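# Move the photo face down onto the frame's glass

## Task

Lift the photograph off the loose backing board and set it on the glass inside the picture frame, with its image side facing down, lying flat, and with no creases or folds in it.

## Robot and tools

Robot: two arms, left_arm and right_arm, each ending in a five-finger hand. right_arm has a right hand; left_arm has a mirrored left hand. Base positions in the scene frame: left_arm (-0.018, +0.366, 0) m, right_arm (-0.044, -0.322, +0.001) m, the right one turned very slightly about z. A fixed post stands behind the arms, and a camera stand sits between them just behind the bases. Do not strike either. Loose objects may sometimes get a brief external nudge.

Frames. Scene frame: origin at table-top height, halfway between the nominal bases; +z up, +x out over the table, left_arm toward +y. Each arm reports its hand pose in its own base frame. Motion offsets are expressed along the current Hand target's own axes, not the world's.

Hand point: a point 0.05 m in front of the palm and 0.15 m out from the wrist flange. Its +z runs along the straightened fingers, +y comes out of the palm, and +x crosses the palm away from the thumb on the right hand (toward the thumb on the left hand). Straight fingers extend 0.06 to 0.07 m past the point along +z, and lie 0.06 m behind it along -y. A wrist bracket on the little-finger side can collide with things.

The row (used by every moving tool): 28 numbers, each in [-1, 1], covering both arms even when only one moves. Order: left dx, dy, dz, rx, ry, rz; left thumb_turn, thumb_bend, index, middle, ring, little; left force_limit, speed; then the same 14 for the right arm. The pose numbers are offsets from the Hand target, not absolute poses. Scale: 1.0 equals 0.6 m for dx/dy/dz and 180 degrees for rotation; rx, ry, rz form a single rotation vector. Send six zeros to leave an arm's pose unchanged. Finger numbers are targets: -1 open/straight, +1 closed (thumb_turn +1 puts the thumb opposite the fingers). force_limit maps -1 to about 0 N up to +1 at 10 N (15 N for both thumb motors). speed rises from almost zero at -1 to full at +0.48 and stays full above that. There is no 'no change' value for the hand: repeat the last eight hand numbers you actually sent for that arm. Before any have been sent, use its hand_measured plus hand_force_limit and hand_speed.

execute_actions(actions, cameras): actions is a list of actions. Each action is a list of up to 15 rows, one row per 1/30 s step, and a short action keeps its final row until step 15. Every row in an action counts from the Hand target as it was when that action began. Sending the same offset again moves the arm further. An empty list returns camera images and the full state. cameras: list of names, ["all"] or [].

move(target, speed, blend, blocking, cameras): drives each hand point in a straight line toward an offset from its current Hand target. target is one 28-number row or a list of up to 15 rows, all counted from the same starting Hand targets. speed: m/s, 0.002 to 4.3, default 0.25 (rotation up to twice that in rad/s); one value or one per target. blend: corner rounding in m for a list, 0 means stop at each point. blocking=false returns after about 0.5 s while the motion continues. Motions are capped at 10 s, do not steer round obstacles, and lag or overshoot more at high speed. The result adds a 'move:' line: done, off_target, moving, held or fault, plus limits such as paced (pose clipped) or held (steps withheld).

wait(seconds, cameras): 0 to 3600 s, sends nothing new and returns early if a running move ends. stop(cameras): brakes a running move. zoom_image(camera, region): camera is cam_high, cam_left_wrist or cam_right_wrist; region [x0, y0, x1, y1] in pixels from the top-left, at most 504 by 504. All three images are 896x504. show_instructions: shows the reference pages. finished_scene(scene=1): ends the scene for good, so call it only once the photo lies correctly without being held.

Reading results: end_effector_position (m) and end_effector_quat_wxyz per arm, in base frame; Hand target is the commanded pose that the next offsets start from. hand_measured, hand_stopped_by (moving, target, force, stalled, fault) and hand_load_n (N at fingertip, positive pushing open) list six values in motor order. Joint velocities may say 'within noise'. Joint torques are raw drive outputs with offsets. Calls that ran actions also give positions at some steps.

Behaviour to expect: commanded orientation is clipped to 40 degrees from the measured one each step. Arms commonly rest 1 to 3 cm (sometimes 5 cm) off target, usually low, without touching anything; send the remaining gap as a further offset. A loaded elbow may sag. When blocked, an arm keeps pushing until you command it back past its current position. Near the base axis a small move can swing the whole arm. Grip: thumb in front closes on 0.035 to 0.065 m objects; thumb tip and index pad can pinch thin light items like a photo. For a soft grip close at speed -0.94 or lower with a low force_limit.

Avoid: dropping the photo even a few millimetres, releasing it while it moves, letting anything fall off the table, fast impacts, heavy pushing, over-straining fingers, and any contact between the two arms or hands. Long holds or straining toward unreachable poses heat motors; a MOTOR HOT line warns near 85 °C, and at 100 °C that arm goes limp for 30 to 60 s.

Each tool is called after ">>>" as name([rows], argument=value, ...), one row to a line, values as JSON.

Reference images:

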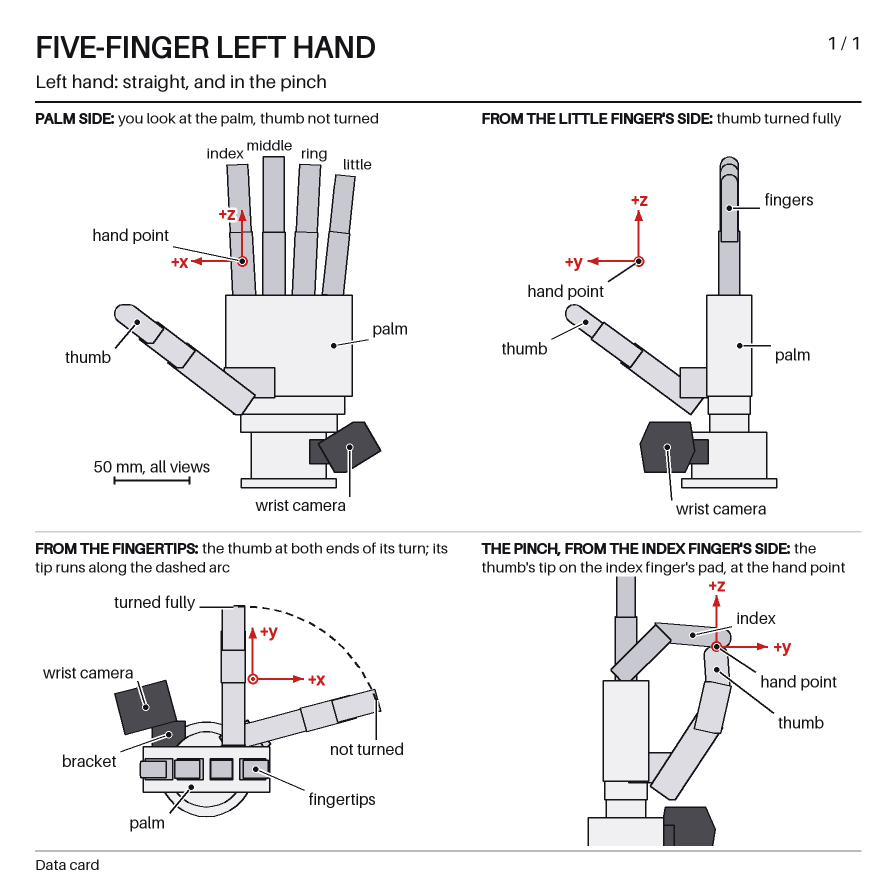

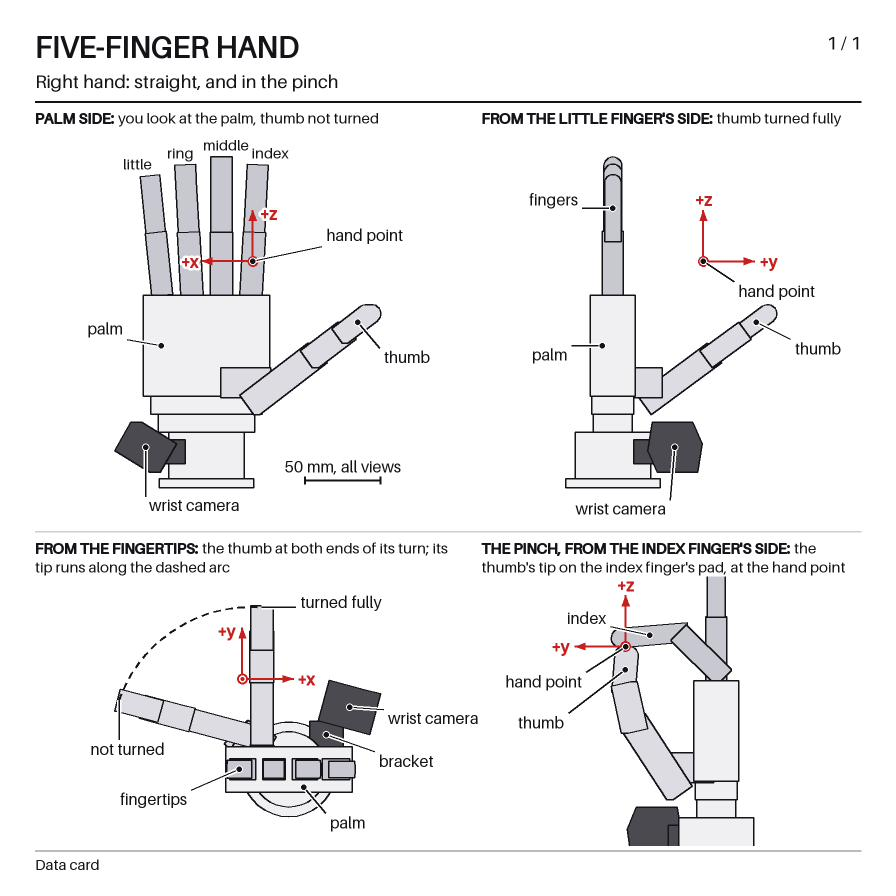

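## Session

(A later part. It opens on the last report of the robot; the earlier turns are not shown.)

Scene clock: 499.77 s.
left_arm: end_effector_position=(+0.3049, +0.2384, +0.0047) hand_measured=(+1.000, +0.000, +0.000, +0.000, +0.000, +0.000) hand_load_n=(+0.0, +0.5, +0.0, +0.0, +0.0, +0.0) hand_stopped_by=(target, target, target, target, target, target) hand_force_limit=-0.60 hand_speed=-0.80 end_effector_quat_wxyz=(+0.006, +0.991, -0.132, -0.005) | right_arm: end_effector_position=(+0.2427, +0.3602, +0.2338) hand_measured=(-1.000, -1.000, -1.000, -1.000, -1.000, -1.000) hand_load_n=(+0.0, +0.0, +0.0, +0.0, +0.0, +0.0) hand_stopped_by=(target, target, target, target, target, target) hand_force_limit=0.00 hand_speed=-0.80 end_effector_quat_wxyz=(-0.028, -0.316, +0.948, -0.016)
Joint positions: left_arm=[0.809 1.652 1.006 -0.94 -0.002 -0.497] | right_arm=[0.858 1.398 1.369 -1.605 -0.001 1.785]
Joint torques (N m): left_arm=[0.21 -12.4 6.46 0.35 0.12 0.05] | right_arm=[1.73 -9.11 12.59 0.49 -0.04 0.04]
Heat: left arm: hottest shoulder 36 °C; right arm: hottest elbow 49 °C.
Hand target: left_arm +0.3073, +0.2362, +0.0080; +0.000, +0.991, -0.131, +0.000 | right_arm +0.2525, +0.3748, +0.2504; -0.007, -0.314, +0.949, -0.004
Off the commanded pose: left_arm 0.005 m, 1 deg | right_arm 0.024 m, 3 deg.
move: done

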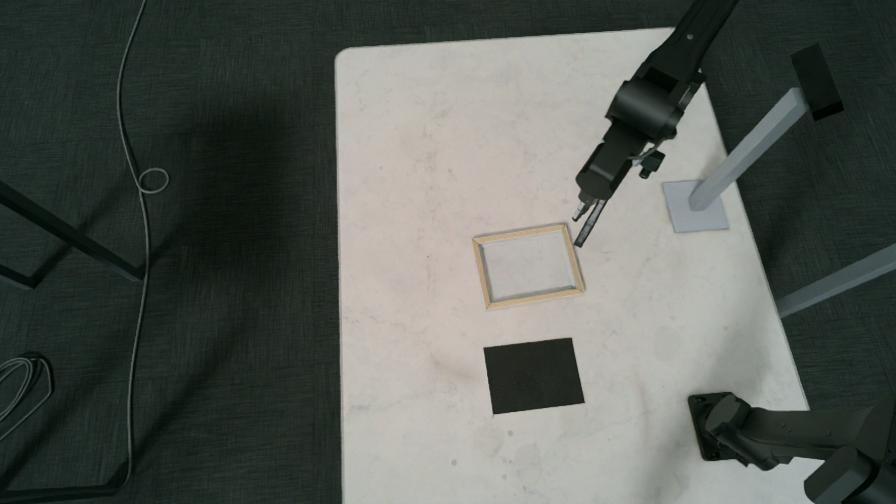

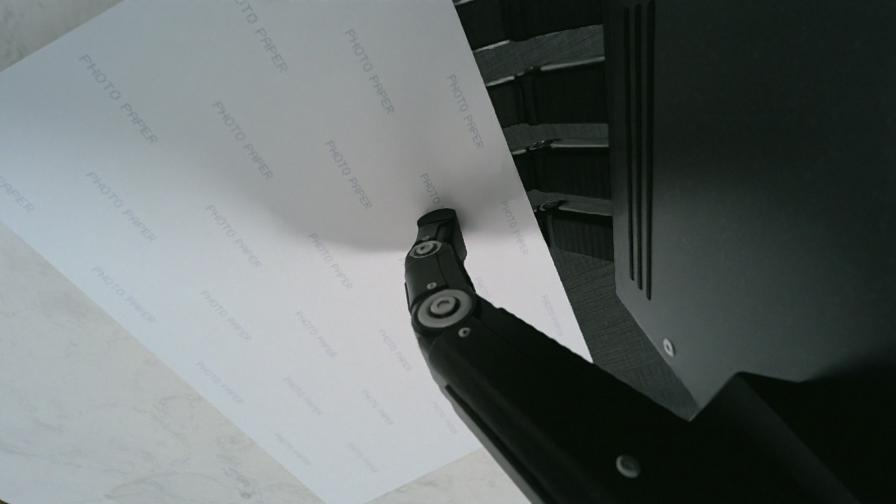

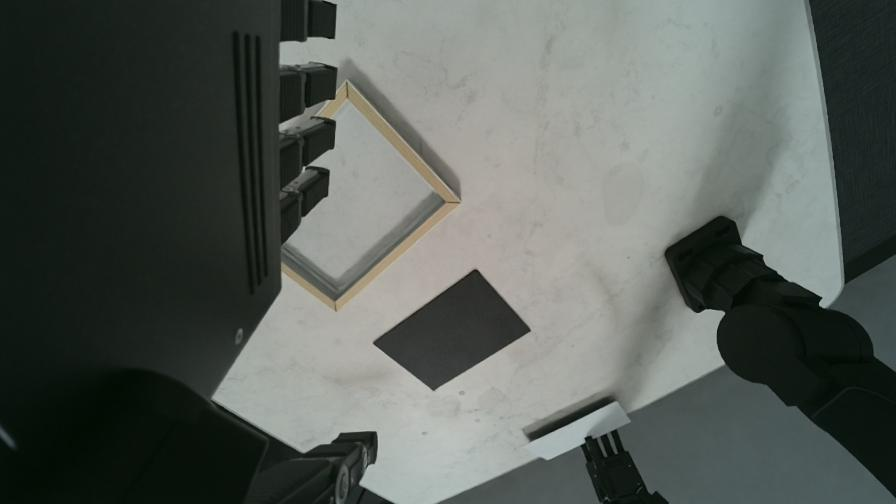

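>>> move(target=[0, 0, 0, 0, 0, 0, 1, 0.0, 0.25, 0.25, 0.1, 0.1, -0.6, -0.9, 0, 0, 0, 0, 0, 0, -1, -1, -1, -1, -1, -1, 0, -0.8], speed=0.06, cameras=["all"])

>>> zoom_image(camera="cam_left_wrist", region=[250, 100, 600, 400])

>>> zoom_image(camera="cam_right_wrist", region=[480, 350, 680, 504])

Scene clock: 504.73 s.
left_arm: end_effector_position=(+0.3054, +0.2398, +0.0043) hand_measured=(+1.000, +0.000, +0.204, +0.138, +0.100, +0.100) hand_load_n=(-0.5, +1.5, +1.5, +0.5, +0.0, +0.0) hand_stopped_by=(target, target, force, force, target, target) hand_force_limit=-0.60 hand_speed=-0.90 end_effector_quat_wxyz=(+0.003, +0.991, -0.131, -0.005) | right_arm: end_effector_position=(+0.2427, +0.3602, +0.2338) hand_measured=(-1.000, -1.000, -1.000, -1.000, -1.000, -1.000) hand_load_n=(+0.0, +0.0, +0.0, +0.0, +0.5, +0.0) hand_stopped_by=(target, target, target, target, target, target) hand_force_limit=0.00 hand_speed=-0.80 end_effector_quat_wxyz=(-0.028, -0.316, +0.948, -0.016)
Joint positions: left_arm=[0.809 1.652 1.006 -0.935 -0.005 -0.499] | right_arm=[0.858 1.398 1.369 -1.605 -0.001 1.785]
Joint torques (N m): left_arm=[0.09 -12.86 6.42 0.03 0.18 0.03] | right_arm=[2.37 -9.47 12.46 0.36 -0.03 0.09]
Heat: left arm: hottest shoulder 36 °C; right arm: hottest elbow 49 °C.
Hand target: left_arm +0.3073, +0.2362, +0.0080; +0.000, +0.991, -0.131, +0.000 | right_arm +0.2525, +0.3748, +0.2504; -0.007, -0.314, +0.949, -0.004
Off the commanded pose: left_arm 0.005 m, 1 deg | right_arm 0.024 m, 3 deg.
move: done

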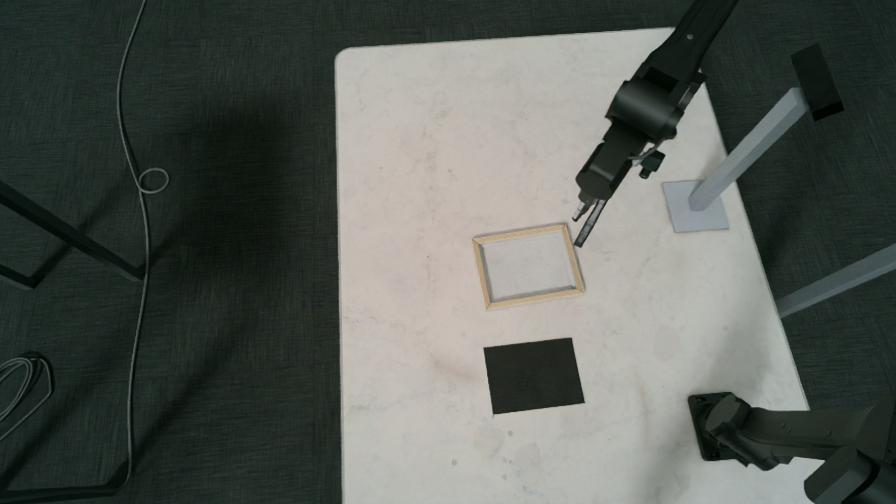

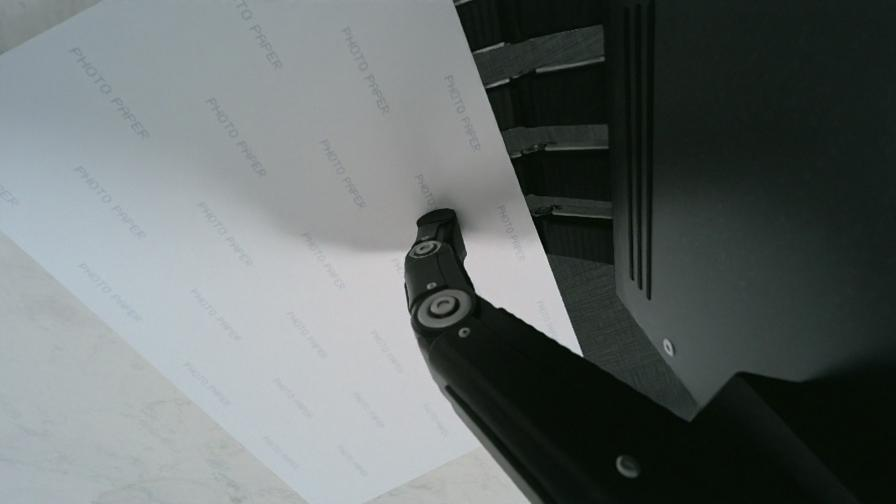

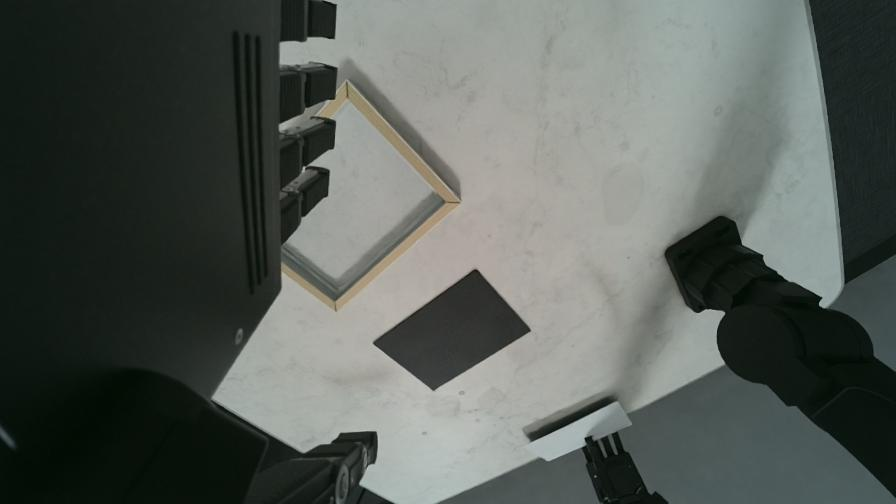

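Scaled by 1.440.

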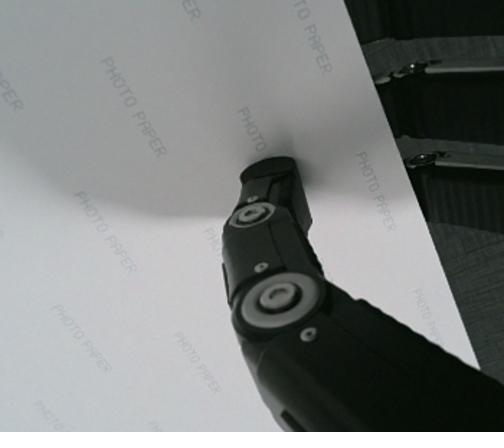

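Scaled by 2.520.

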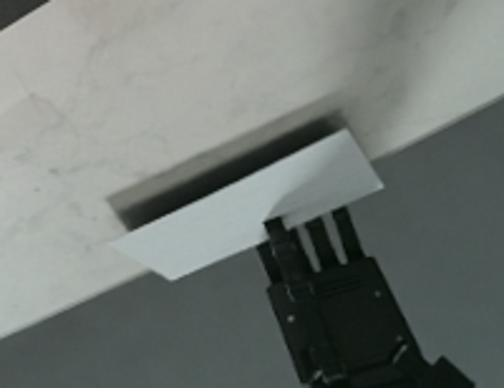

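>>> move(target=[0, 0, -0.17, 0, 0, 0, 1, 0.0, 0.25, 0.25, 0.1, 0.1, -0.6, -0.9, 0, 0, 0, 0, 0, 0, -1, -1, -1, -1, -1, -1, 0, -0.8], speed=0.06, cameras=["all"])

>>> zoom_image(camera="cam_right_wrist", region=[480, 350, 680, 504])

Scene clock: 513.20 s.
left_arm: end_effector_position=(+0.2928, +0.2246, +0.0896) hand_measured=(+1.000, +0.000, +0.204, +0.138, +0.100, +0.100) hand_load_n=(+0.0, +0.0, +0.5, +0.0, +0.0, +0.0) hand_stopped_by=(target, target, force, force, target, target) hand_force_limit=-0.60 hand_speed=-0.90 end_effector_quat_wxyz=(+0.022, +0.991, -0.128, -0.017) | right_arm: end_effector_position=(+0.2427, +0.3602, +0.2338) hand_measured=(-1.000, -1.000, -1.000, -1.000, -1.000, -1.000) hand_load_n=(+0.0, +0.0, +0.0, +0.0, +0.0, +0.0) hand_stopped_by=(target, target, target, target, target, target) hand_force_limit=0.00 hand_speed=-0.80 end_effector_quat_wxyz=(-0.028, -0.316, +0.948, -0.016)
Joint positions: left_arm=[0.808 1.516 1.092 -1.202 -0.001 -0.506] | right_arm=[0.858 1.398 1.369 -1.605 -0.001 1.785]
Joint torques (N m): left_arm=[-0.26 -11.63 12.25 -0.31 0.09 0.09] | right_arm=[2.26 -8.94 12.48 0.16 -0.03 0.08]
Heat: left arm: hottest shoulder 36 °C; right arm: hottest elbow 49 °C.
Hand target: left_arm +0.3073, +0.2362, +0.1100; +0.001, +0.991, -0.130, +0.000 | right_arm +0.2525, +0.3748, +0.2504; -0.007, -0.314, +0.949, -0.004
Off the commanded pose: left_arm 0.028 m, 3 deg | right_arm 0.024 m, 3 deg.
move: off_target (left_arm)

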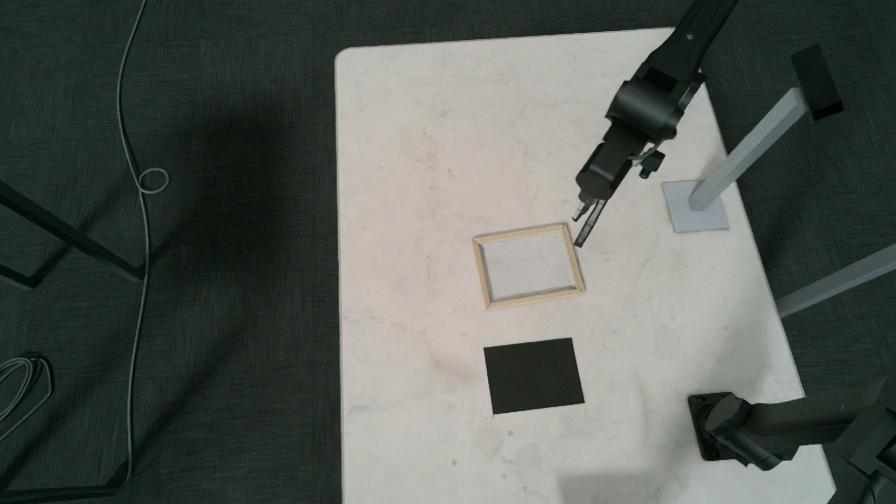

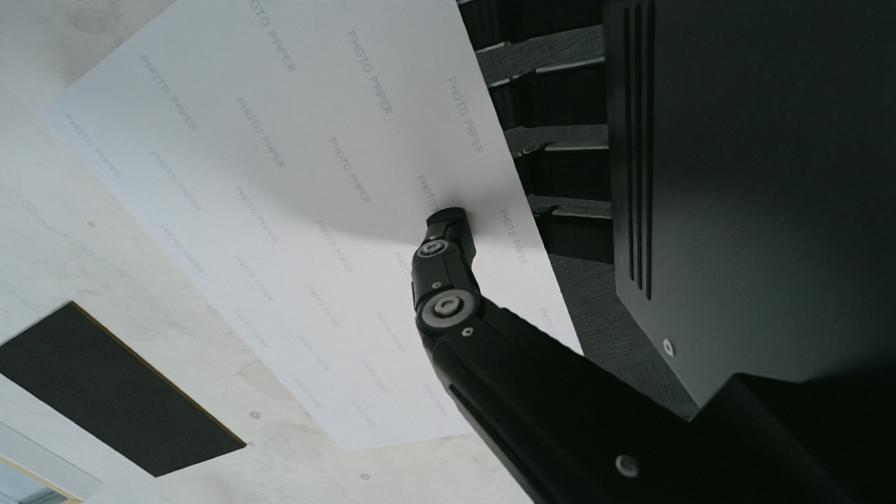

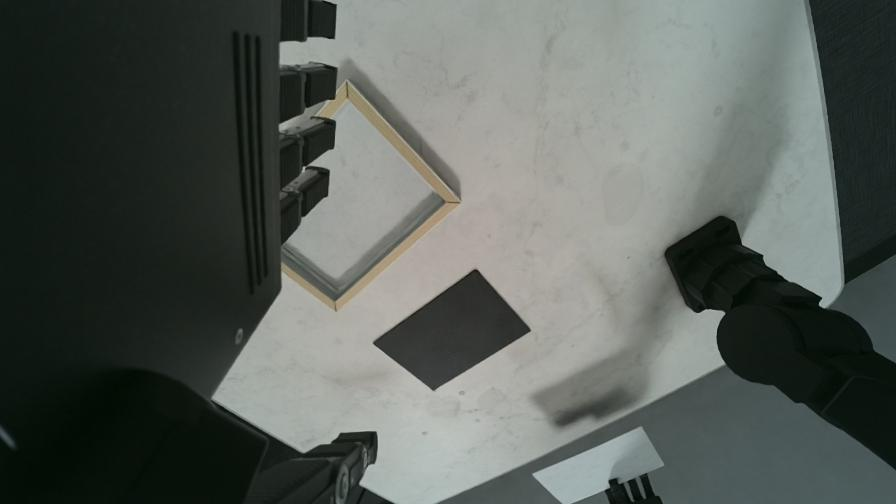

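Scaled by 2.520.

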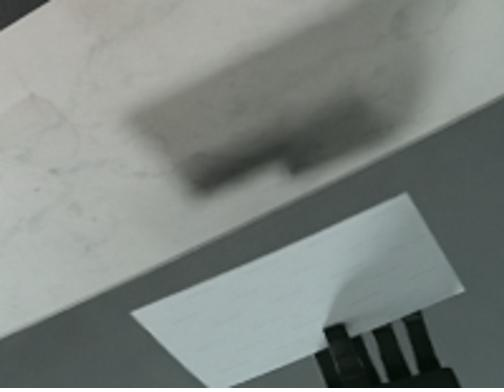

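>>> move(target=[0, 0, 0, 0, 0, 0, 1, 0.0, 0.35, 0.3, 0.1, 0.1, -0.65, -0.94, 0, 0, 0, 0, 0, 0, -1, -1, -1, -1, -1, -1, 0, -0.8], speed=0.06, cameras=["cam_left_wrist", "cam_right_wrist"])

>>> zoom_image(camera="cam_left_wrist", region=[250, 100, 600, 400])

Scene clock: 516.67 s.
left_arm: end_effector_position=(+0.2928, +0.2246, +0.0896) hand_measured=(+1.000, +0.000, +0.220, +0.210, +0.100, +0.100) hand_load_n=(+0.0, +0.0, +2.0, +2.0, +0.0, +0.0) hand_stopped_by=(target, target, force, force, target, target) hand_force_limit=-0.65 hand_speed=-0.94 end_effector_quat_wxyz=(+0.022, +0.991, -0.128, -0.017) | right_arm: end_effector_position=(+0.2427, +0.3602, +0.2338) hand_measured=(-1.000, -1.000, -1.000, -1.000, -1.000, -1.000) hand_load_n=(+0.0, +0.0, +0.0, +0.0, +0.0, +0.0) hand_stopped_by=(target, target, target, target, target, target) hand_force_limit=0.00 hand_speed=-0.80 end_effector_quat_wxyz=(-0.028, -0.316, +0.948, -0.016)
Joint positions: left_arm=[0.808 1.516 1.092 -1.202 -0.001 -0.506] | right_arm=[0.858 1.398 1.369 -1.605 -0.001 1.785]
Joint torques (N m): left_arm=[-0.09 -11.46 12.49 -0.35 0.02 0.13] | right_arm=[1.79 -9.17 12.49 0.38 -0.02 0.08]
Heat: left arm: hottest shoulder 36 °C; right arm: hottest elbow 49 °C.
Hand target: left_arm +0.3073, +0.2362, +0.1100; +0.000, +0.991, -0.130, +0.000 | right_arm +0.2525, +0.3748, +0.2504; -0.007, -0.314, +0.949, -0.004
Off the commanded pose: left_arm 0.028 m, 3 deg | right_arm 0.024 m, 3 deg.
move: done

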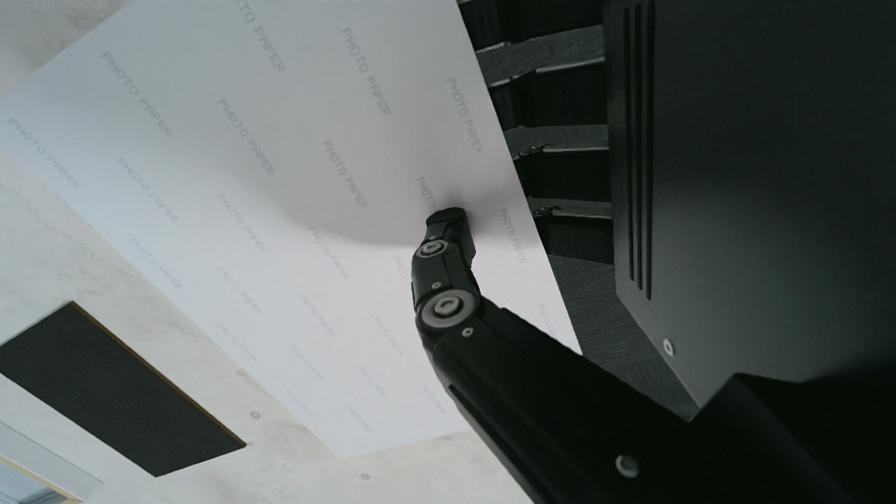

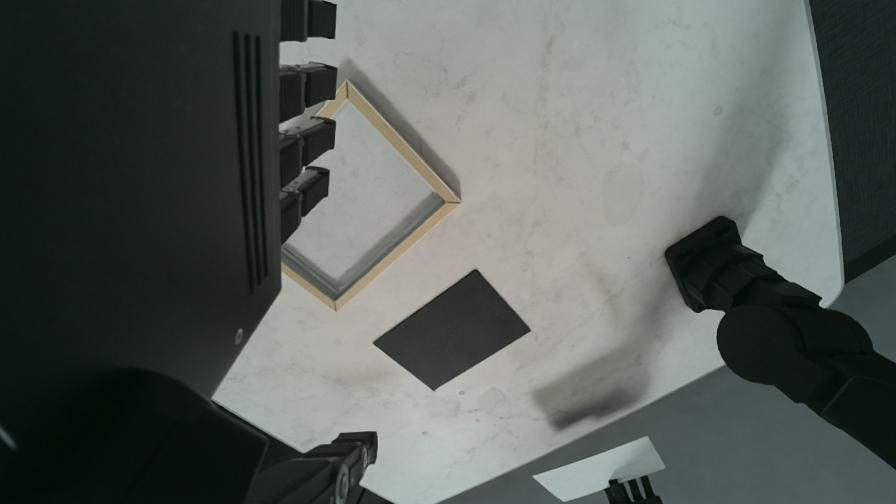

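Scaled by 1.440.

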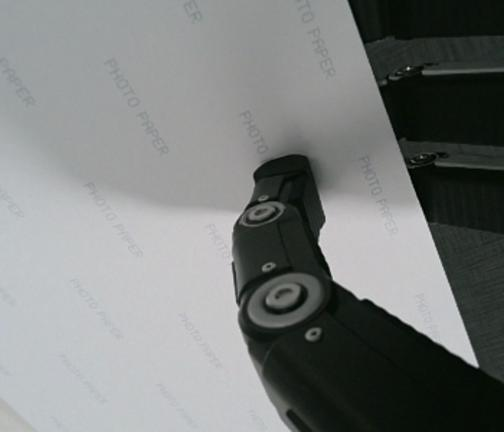

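>>> move(target=[0, 0, 0, 0, 0, 0, 1, 0.0, 0.35, 0.3, 0.1, 0.1, -0.65, -0.94, 0.0305, 0.161, 0.167, 0, 0, 0, -1, -1, -1, -1, -1, -1, 0, -0.8], speed=0.12, cameras=["all"])

Scene clock: 547.33 s.
left_arm: end_effector_position=(+0.2928, +0.2246, +0.0896) hand_measured=(+1.000, +0.000, +0.220, +0.210, +0.100, +0.100) hand_load_n=(+0.0, +0.0, +2.0, +2.5, +0.0, +0.0) hand_stopped_by=(target, target, force, force, target, target) hand_force_limit=-0.65 hand_speed=-0.94 end_effector_quat_wxyz=(+0.022, +0.991, -0.128, -0.017) | right_arm: end_effector_position=(+0.1795, +0.4387, +0.1569) hand_measured=(-1.000, -1.000, -1.000, -1.000, -1.000, -1.000) hand_load_n=(+0.0, +0.0, +0.0, +0.0, +0.0, +0.0) hand_stopped_by=(target, target, target, target, target, target) hand_force_limit=0.00 hand_speed=-0.80 end_effector_quat_wxyz=(-0.006, -0.318, +0.948, -0.003)
Joint positions: left_arm=[0.808 1.516 1.092 -1.202 -0.001 -0.506] | right_arm=[1.096 1.467 1.233 -1.349 -0.003 2.02]
Joint torques (N m): left_arm=[0.56 -10.93 12.22 0.08 0.09 0.11] | right_arm=[1.9 -9.99 7.76 0.66 -0.08 -0.01]
Heat: left arm: hottest elbow 38 °C; right arm: hottest elbow 49 °C.
Hand target: left_arm +0.3073, +0.2362, +0.1100; +0.000, +0.991, -0.130, +0.000 | right_arm +0.1790, +0.4402, +0.1502; -0.007, -0.314, +0.949, -0.004
Off the commanded pose: left_arm 0.028 m, 3 deg | right_arm 0.007 m, 1 deg.
move: done

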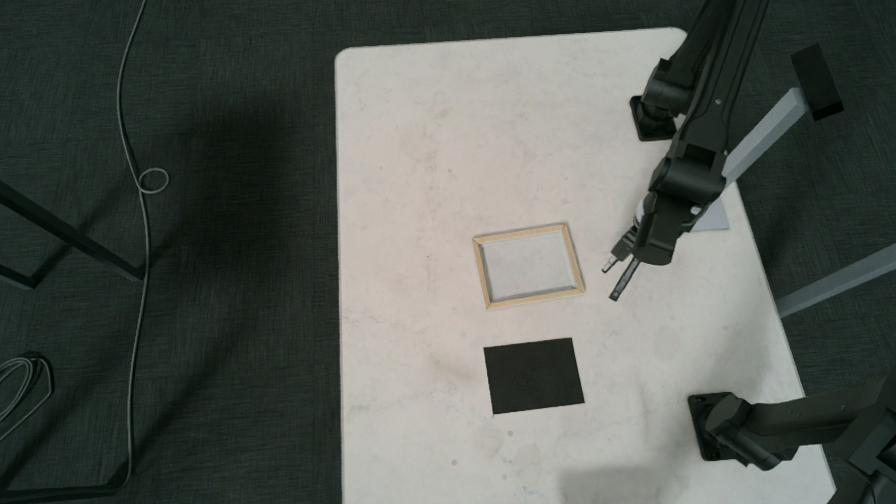

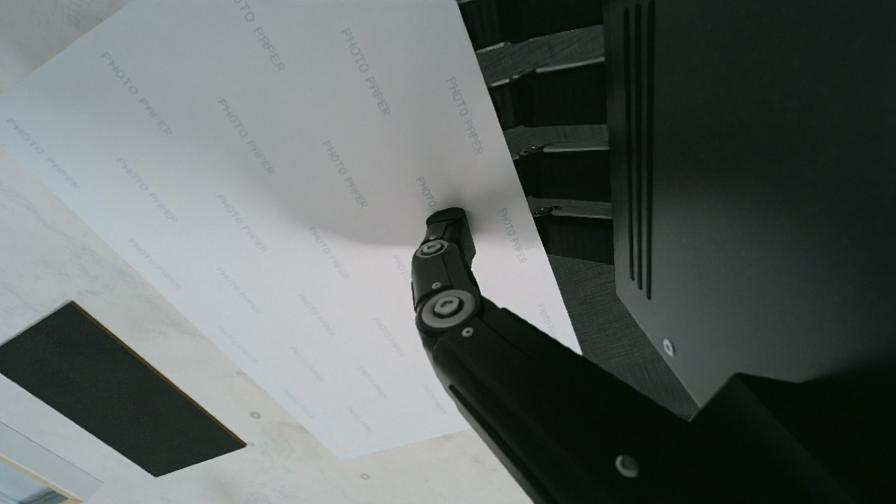

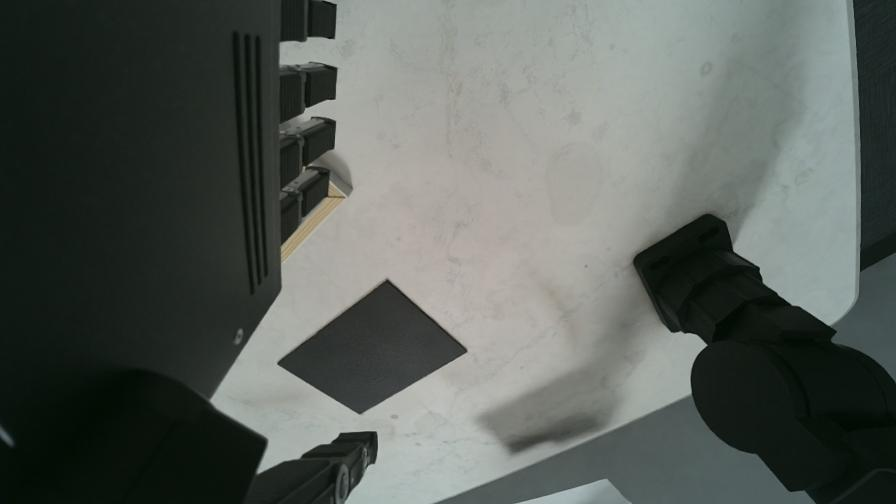

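>>> move(target=[0, 0, 0, 0, 0, 0, 1, 0.0, 0.35, 0.3, 0.1, 0.1, -0.65, -0.94, 0, 0, 0.125, 0, 0, 0, -1, -1, -1, -1, -1, -1, 0, -0.8], speed=0.1, cameras=["cam_high", "cam_right_wrist"])

>>> zoom_image(camera="cam_high", region=[520, 220, 680, 320])

Scene clock: 554.63 s.
left_arm: end_effector_position=(+0.2928, +0.2246, +0.0896) hand_measured=(+1.000, +0.000, +0.220, +0.210, +0.100, +0.100) hand_load_n=(+0.0, +0.0, +2.5, +2.0, +0.0, +0.0) hand_stopped_by=(target, target, force, force, target, target) hand_force_limit=-0.65 hand_speed=-0.94 end_effector_quat_wxyz=(+0.022, +0.991, -0.128, -0.017) | right_arm: end_effector_position=(+0.1795, +0.4385, +0.0815) hand_measured=(-1.000, -1.000, -1.000, -1.000, -1.000, -1.000) hand_load_n=(+0.0, +0.0, +0.0, +0.0, +0.0, +0.0) hand_stopped_by=(target, target, target, target, target, target) hand_force_limit=0.00 hand_speed=-0.80 end_effector_quat_wxyz=(-0.006, -0.317, +0.948, -0.003)
Joint positions: left_arm=[0.808 1.516 1.092 -1.202 -0.001 -0.506] | right_arm=[1.096 1.533 1.097 -1.147 -0.003 2.021]
Joint torques (N m): left_arm=[0.67 -11.46 12.26 -0.35 0.14 0.06] | right_arm=[2.14 -10.46 7.09 0.58 -0.08 0.11]
Heat: left arm: hottest elbow 38 °C; right arm: hottest elbow 47 °C.
Hand target: left_arm +0.3073, +0.2362, +0.1100; +0.000, +0.991, -0.130, +0.000 | right_arm +0.1781, +0.4393, +0.0751; -0.007, -0.314, +0.949, -0.004
Off the commanded pose: left_arm 0.028 m, 3 deg | right_arm 0.007 m, 0 deg.
move: done

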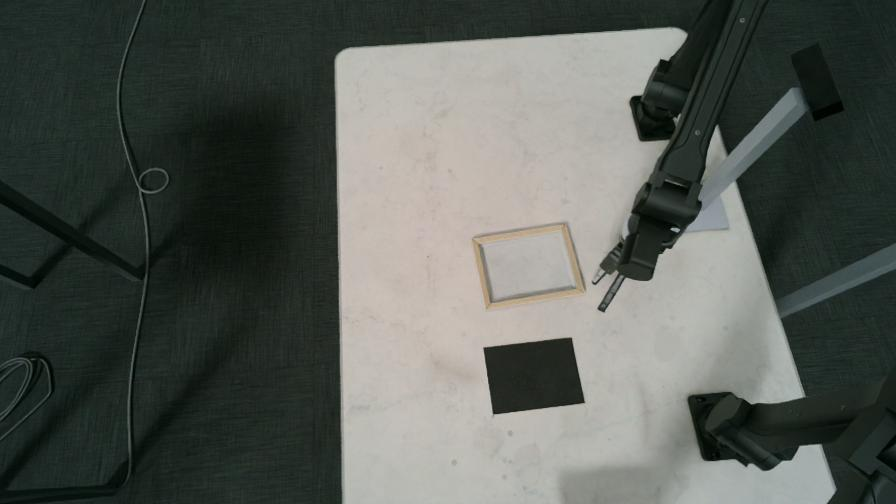

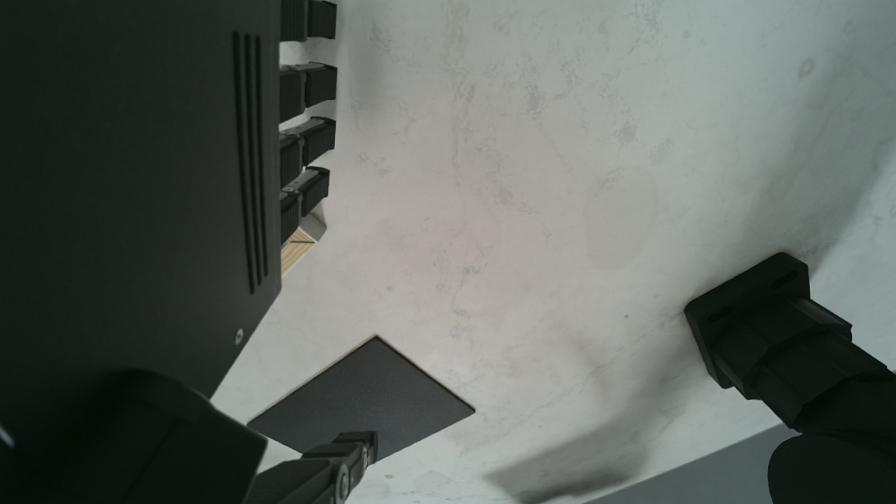

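Scaled by 3.150.

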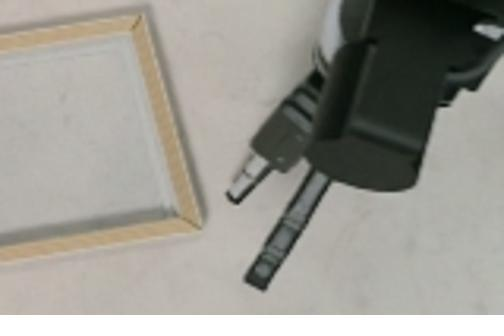

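>>> move([
  [0, 0, 0, 0, 0, 0, 1, 0.0, 0.35, 0.3, 0.1, 0.1, -0.65, -0.94, 0, 0, 0, 0, 0, 0, -1, -1, -1, 0.3, 0.3, 0.3, 0, -0.3],
  [0, 0, 0, 0, 0, 0, 1, 0.0, 0.35, 0.3, 0.1, 0.1, -0.65, -0.94, 0, 0, 0.02, 0, 0, 0, -1, -1, -1, 0.3, 0.3, 0.3, 0, -0.3],
], speed=0.05, cameras=["cam_right_wrist"])

Scene clock: 563.60 s.
left_arm: end_effector_position=(+0.2928, +0.2246, +0.0896) hand_measured=(+1.000, +0.000, +0.220, +0.210, +0.100, +0.100) hand_load_n=(+0.0, +0.0, +2.5, +2.0, +0.0, +0.0) hand_stopped_by=(target, target, force, force, target, target) hand_force_limit=-0.65 hand_speed=-0.94 end_effector_quat_wxyz=(+0.022, +0.991, -0.128, -0.017) | right_arm: end_effector_position=(+0.1799, +0.4392, +0.0714) hand_measured=(-1.000, -1.000, -1.000, +0.300, +0.300, +0.300) hand_load_n=(+0.0, +0.0, +0.0, +0.0, +0.0, +0.0) hand_stopped_by=(target, target, target, target, target, target) hand_force_limit=0.00 hand_speed=-0.30 end_effector_quat_wxyz=(-0.004, -0.317, +0.949, -0.002)
Joint positions: left_arm=[0.808 1.516 1.092 -1.202 -0.001 -0.506] | right_arm=[1.096 1.544 1.08 -1.115 -0.003 2.022]
Joint torques (N m): left_arm=[0.09 -11.46 12.49 -0.31 0.09 0.09] | right_arm=[2.78 -10.81 7.06 0.7 -0.08 0.09]
Heat: left arm: hottest elbow 38 °C; right arm: hottest elbow 46 °C.
Hand target: left_arm +0.3073, +0.2362, +0.1100; +0.000, +0.991, -0.130, +0.000 | right_arm +0.1780, +0.4392, +0.0632; -0.007, -0.314, +0.949, -0.004
Off the commanded pose: left_arm 0.028 m, 3 deg | right_arm 0.009 m, 1 deg.
move: done

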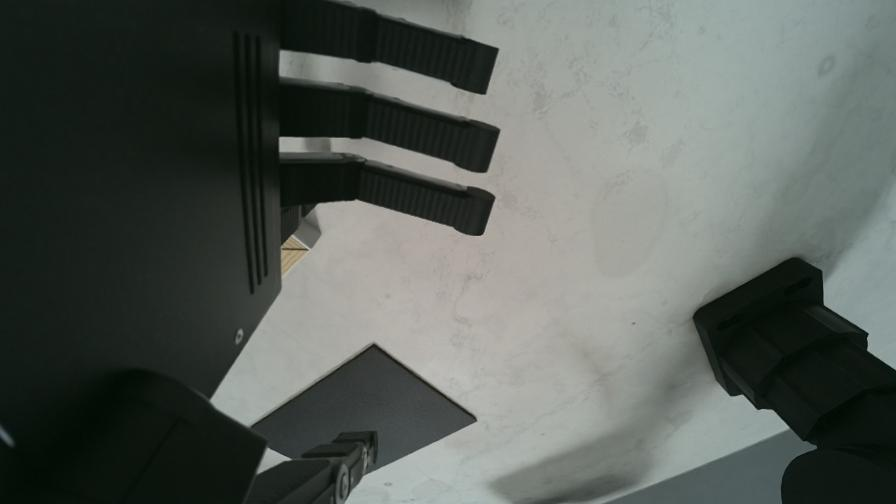

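>>> move(target=[0, 0, 0, 0, 0, 0, 1, 0.0, 0.35, 0.3, 0.1, 0.1, -0.65, -0.94, -0.067, -0.0497, 0.0, 0, 0, 0, -1, -1, -1, 0.3, 0.3, 0.3, 0, -0.3], speed=0.04, cameras=["cam_high", "cam_right_wrist"])

>>> zoom_image(camera="cam_high", region=[450, 200, 650, 330])

Scene clock: 568.33 s.
left_arm: end_effector_position=(+0.2928, +0.2246, +0.0896) hand_measured=(+1.000, +0.000, +0.220, +0.210, +0.100, +0.100) hand_load_n=(+0.0, +0.0, +2.5, +2.0, +0.0, +0.0) hand_stopped_by=(target, target, force, force, target, target) hand_force_limit=-0.65 hand_speed=-0.94 end_effector_quat_wxyz=(+0.022, +0.991, -0.128, -0.017) | right_arm: end_effector_position=(+0.2072, +0.4345, +0.0677) hand_measured=(-1.000, -1.000, -1.000, +0.300, +0.300, +0.300) hand_load_n=(+0.0, +0.0, -2.5, +0.0, +0.0, +0.0) hand_stopped_by=(target, target, target, target, target, target) hand_force_limit=0.00 hand_speed=-0.30 end_effector_quat_wxyz=(-0.012, -0.323, +0.946, +0.003)
Joint positions: left_arm=[0.808 1.516 1.092 -1.202 -0.001 -0.506] | right_arm=[1.025 1.577 1.107 -1.115 -0.019 1.937]
Joint torques (N m): left_arm=[-0.03 -11.69 12.31 -0.1 0.08 0.11] | right_arm=[-0.91 -9.82 10.55 0.28 0.52 -0.14]
Heat: left arm: hottest elbow 39 °C; right arm: hottest elbow 45 °C.
Hand target: left_arm +0.3073, +0.2362, +0.1100; +0.000, +0.991, -0.130, +0.000 | right_arm +0.2281, +0.4392, +0.0626; -0.007, -0.314, +0.949, -0.004
Off the commanded pose: left_arm 0.028 m, 3 deg | right_arm 0.022 m, 1 deg.
move: off_target (right_arm)

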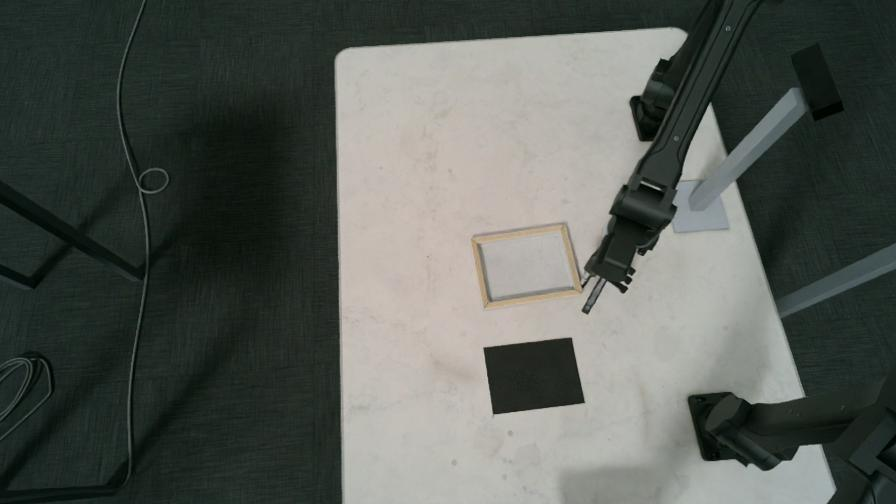

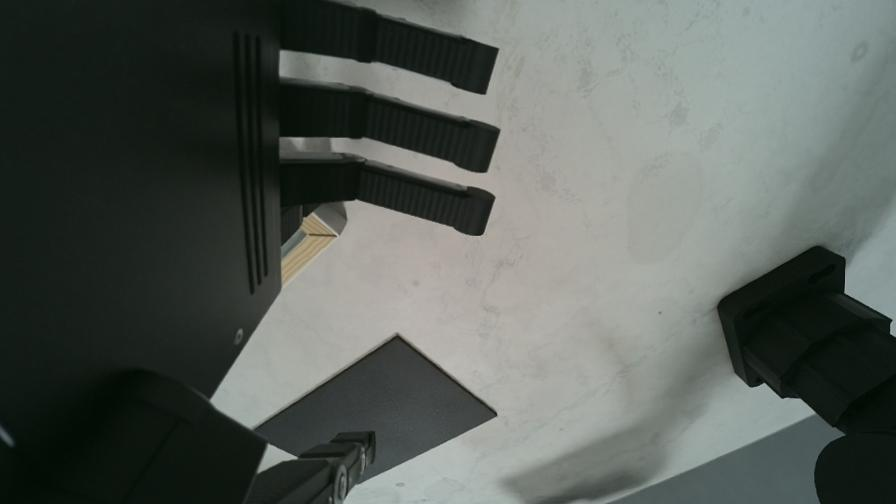

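Scaled by 2.520.

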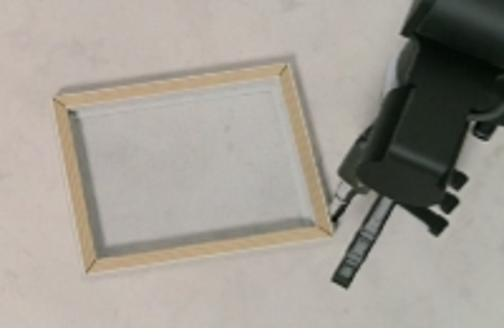

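>>> move(target=[0, 0, 0, 0, 0, 0, 1, 0.0, 0.35, 0.3, 0.1, 0.1, -0.65, -0.94, -0.04, -0.03, 0.0, 0, 0, 0, -1, -1, -1, 0.3, 0.3, 0.3, 0, -0.3], speed=0.04, cameras=["cam_high"])

>>> zoom_image(camera="cam_high", region=[450, 200, 650, 330])

Scene clock: 572.10 s.
left_arm: end_effector_position=(+0.2928, +0.2246, +0.0896) hand_measured=(+1.000, +0.000, +0.220, +0.210, +0.100, +0.100) hand_load_n=(+0.0, +0.0, +2.5, +2.0, +0.0, +0.0) hand_stopped_by=(target, target, force, force, target, target) hand_force_limit=-0.65 hand_speed=-0.94 end_effector_quat_wxyz=(+0.022, +0.991, -0.128, -0.017) | right_arm: end_effector_position=(+0.2364, +0.4368, +0.0683) hand_measured=(-1.000, -1.000, -1.000, +0.300, +0.300, +0.300) hand_load_n=(+0.0, -0.5, -3.0, +0.0, +0.0, +0.0) hand_stopped_by=(target, target, target, target, target, target) hand_force_limit=0.00 hand_speed=-0.30 end_effector_quat_wxyz=(-0.012, -0.324, +0.946, +0.006)
Joint positions: left_arm=[0.808 1.516 1.092 -1.202 -0.001 -0.506] | right_arm=[0.97 1.618 1.157 -1.123 -0.024 1.881]
Joint torques (N m): left_arm=[0.32 -12.16 12.21 -0.28 0.14 0.1] | right_arm=[-0.73 -9.17 10.56 0.13 0.76 -0.07]
Heat: left arm: hottest elbow 39 °C; right arm: hottest elbow 46 °C.
Hand target: left_arm +0.3073, +0.2362, +0.1100; +0.000, +0.991, -0.130, +0.000 | right_arm +0.2582, +0.4390, +0.0622; -0.007, -0.314, +0.949, -0.004
Off the commanded pose: left_arm 0.028 m, 3 deg | right_arm 0.023 m, 2 deg.
move: off_target (right_arm)

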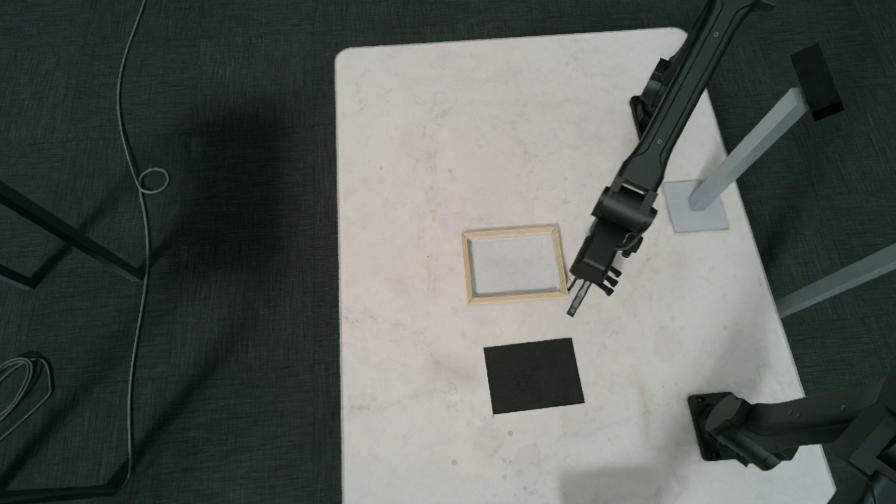

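Scaled by 2.520.

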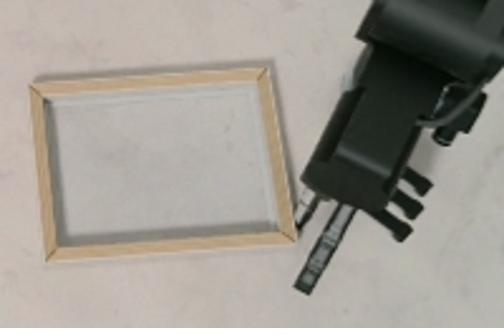

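>>> move(target=[0, 0, 0, 0, 0, 0, 1, 0.0, 0.35, 0.3, 0.1, 0.1, -0.65, -0.94, -0.04, -0.03, 0.0, 0, 0, 0, -1, -1, -1, 0.3, 0.3, 0.3, 0, -0.3], speed=0.04, cameras=["cam_high"])

>>> zoom_image(camera="cam_high", region=[430, 200, 630, 330])

Scene clock: 576.00 s.
left_arm: end_effector_position=(+0.2928, +0.2246, +0.0896) hand_measured=(+1.000, +0.000, +0.220, +0.210, +0.100, +0.100) hand_load_n=(+0.0, +0.0, +2.5, +2.0, +0.0, +0.0) hand_stopped_by=(target, target, force, force, target, target) hand_force_limit=-0.65 hand_speed=-0.94 end_effector_quat_wxyz=(+0.022, +0.991, -0.128, -0.017) | right_arm: end_effector_position=(+0.2663, +0.4382, +0.0688) hand_measured=(-1.000, -1.000, -1.000, +0.300, +0.300, +0.300) hand_load_n=(+0.0, +0.0, -3.0, +0.0, +0.0, +0.0) hand_stopped_by=(target, target, target, target, target, target) hand_force_limit=0.00 hand_speed=-0.30 end_effector_quat_wxyz=(-0.011, -0.324, +0.946, +0.006)
Joint positions: left_arm=[0.808 1.516 1.092 -1.202 -0.001 -0.506] | right_arm=[0.919 1.661 1.214 -1.135 -0.022 1.83]
Joint torques (N m): left_arm=[0.62 -10.99 12.31 -0.28 0.1 0.12] | right_arm=[-0.21 -10.17 10.39 0.12 0.69 -0.03]
Heat: left arm: hottest elbow 39 °C; right arm: hottest elbow 46 °C.
Hand target: left_arm +0.3073, +0.2362, +0.1100; +0.000, +0.991, -0.130, +0.000 | right_arm +0.2881, +0.4389, +0.0619; -0.007, -0.314, +0.949, -0.004
Off the commanded pose: left_arm 0.028 m, 3 deg | right_arm 0.023 m, 2 deg.
move: off_target (right_arm)

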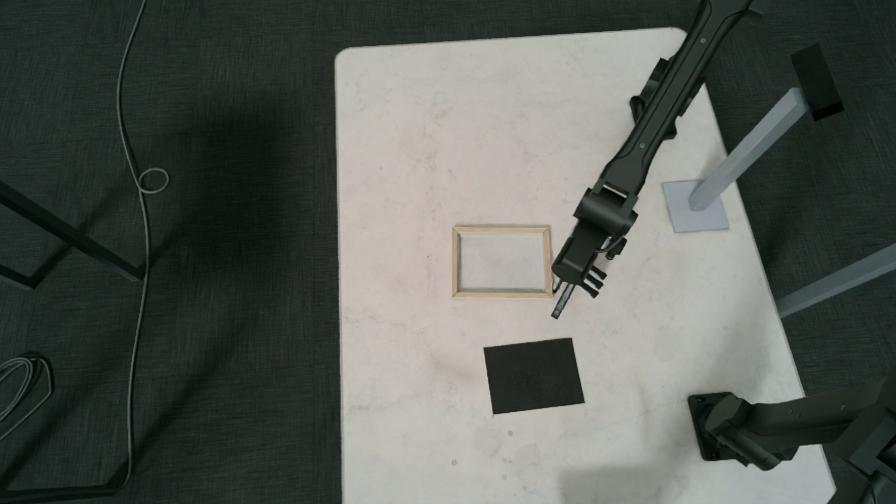

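Scaled by 2.520.

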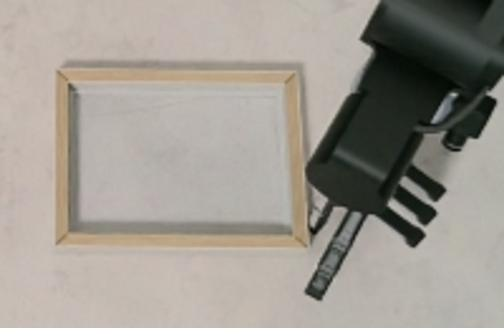

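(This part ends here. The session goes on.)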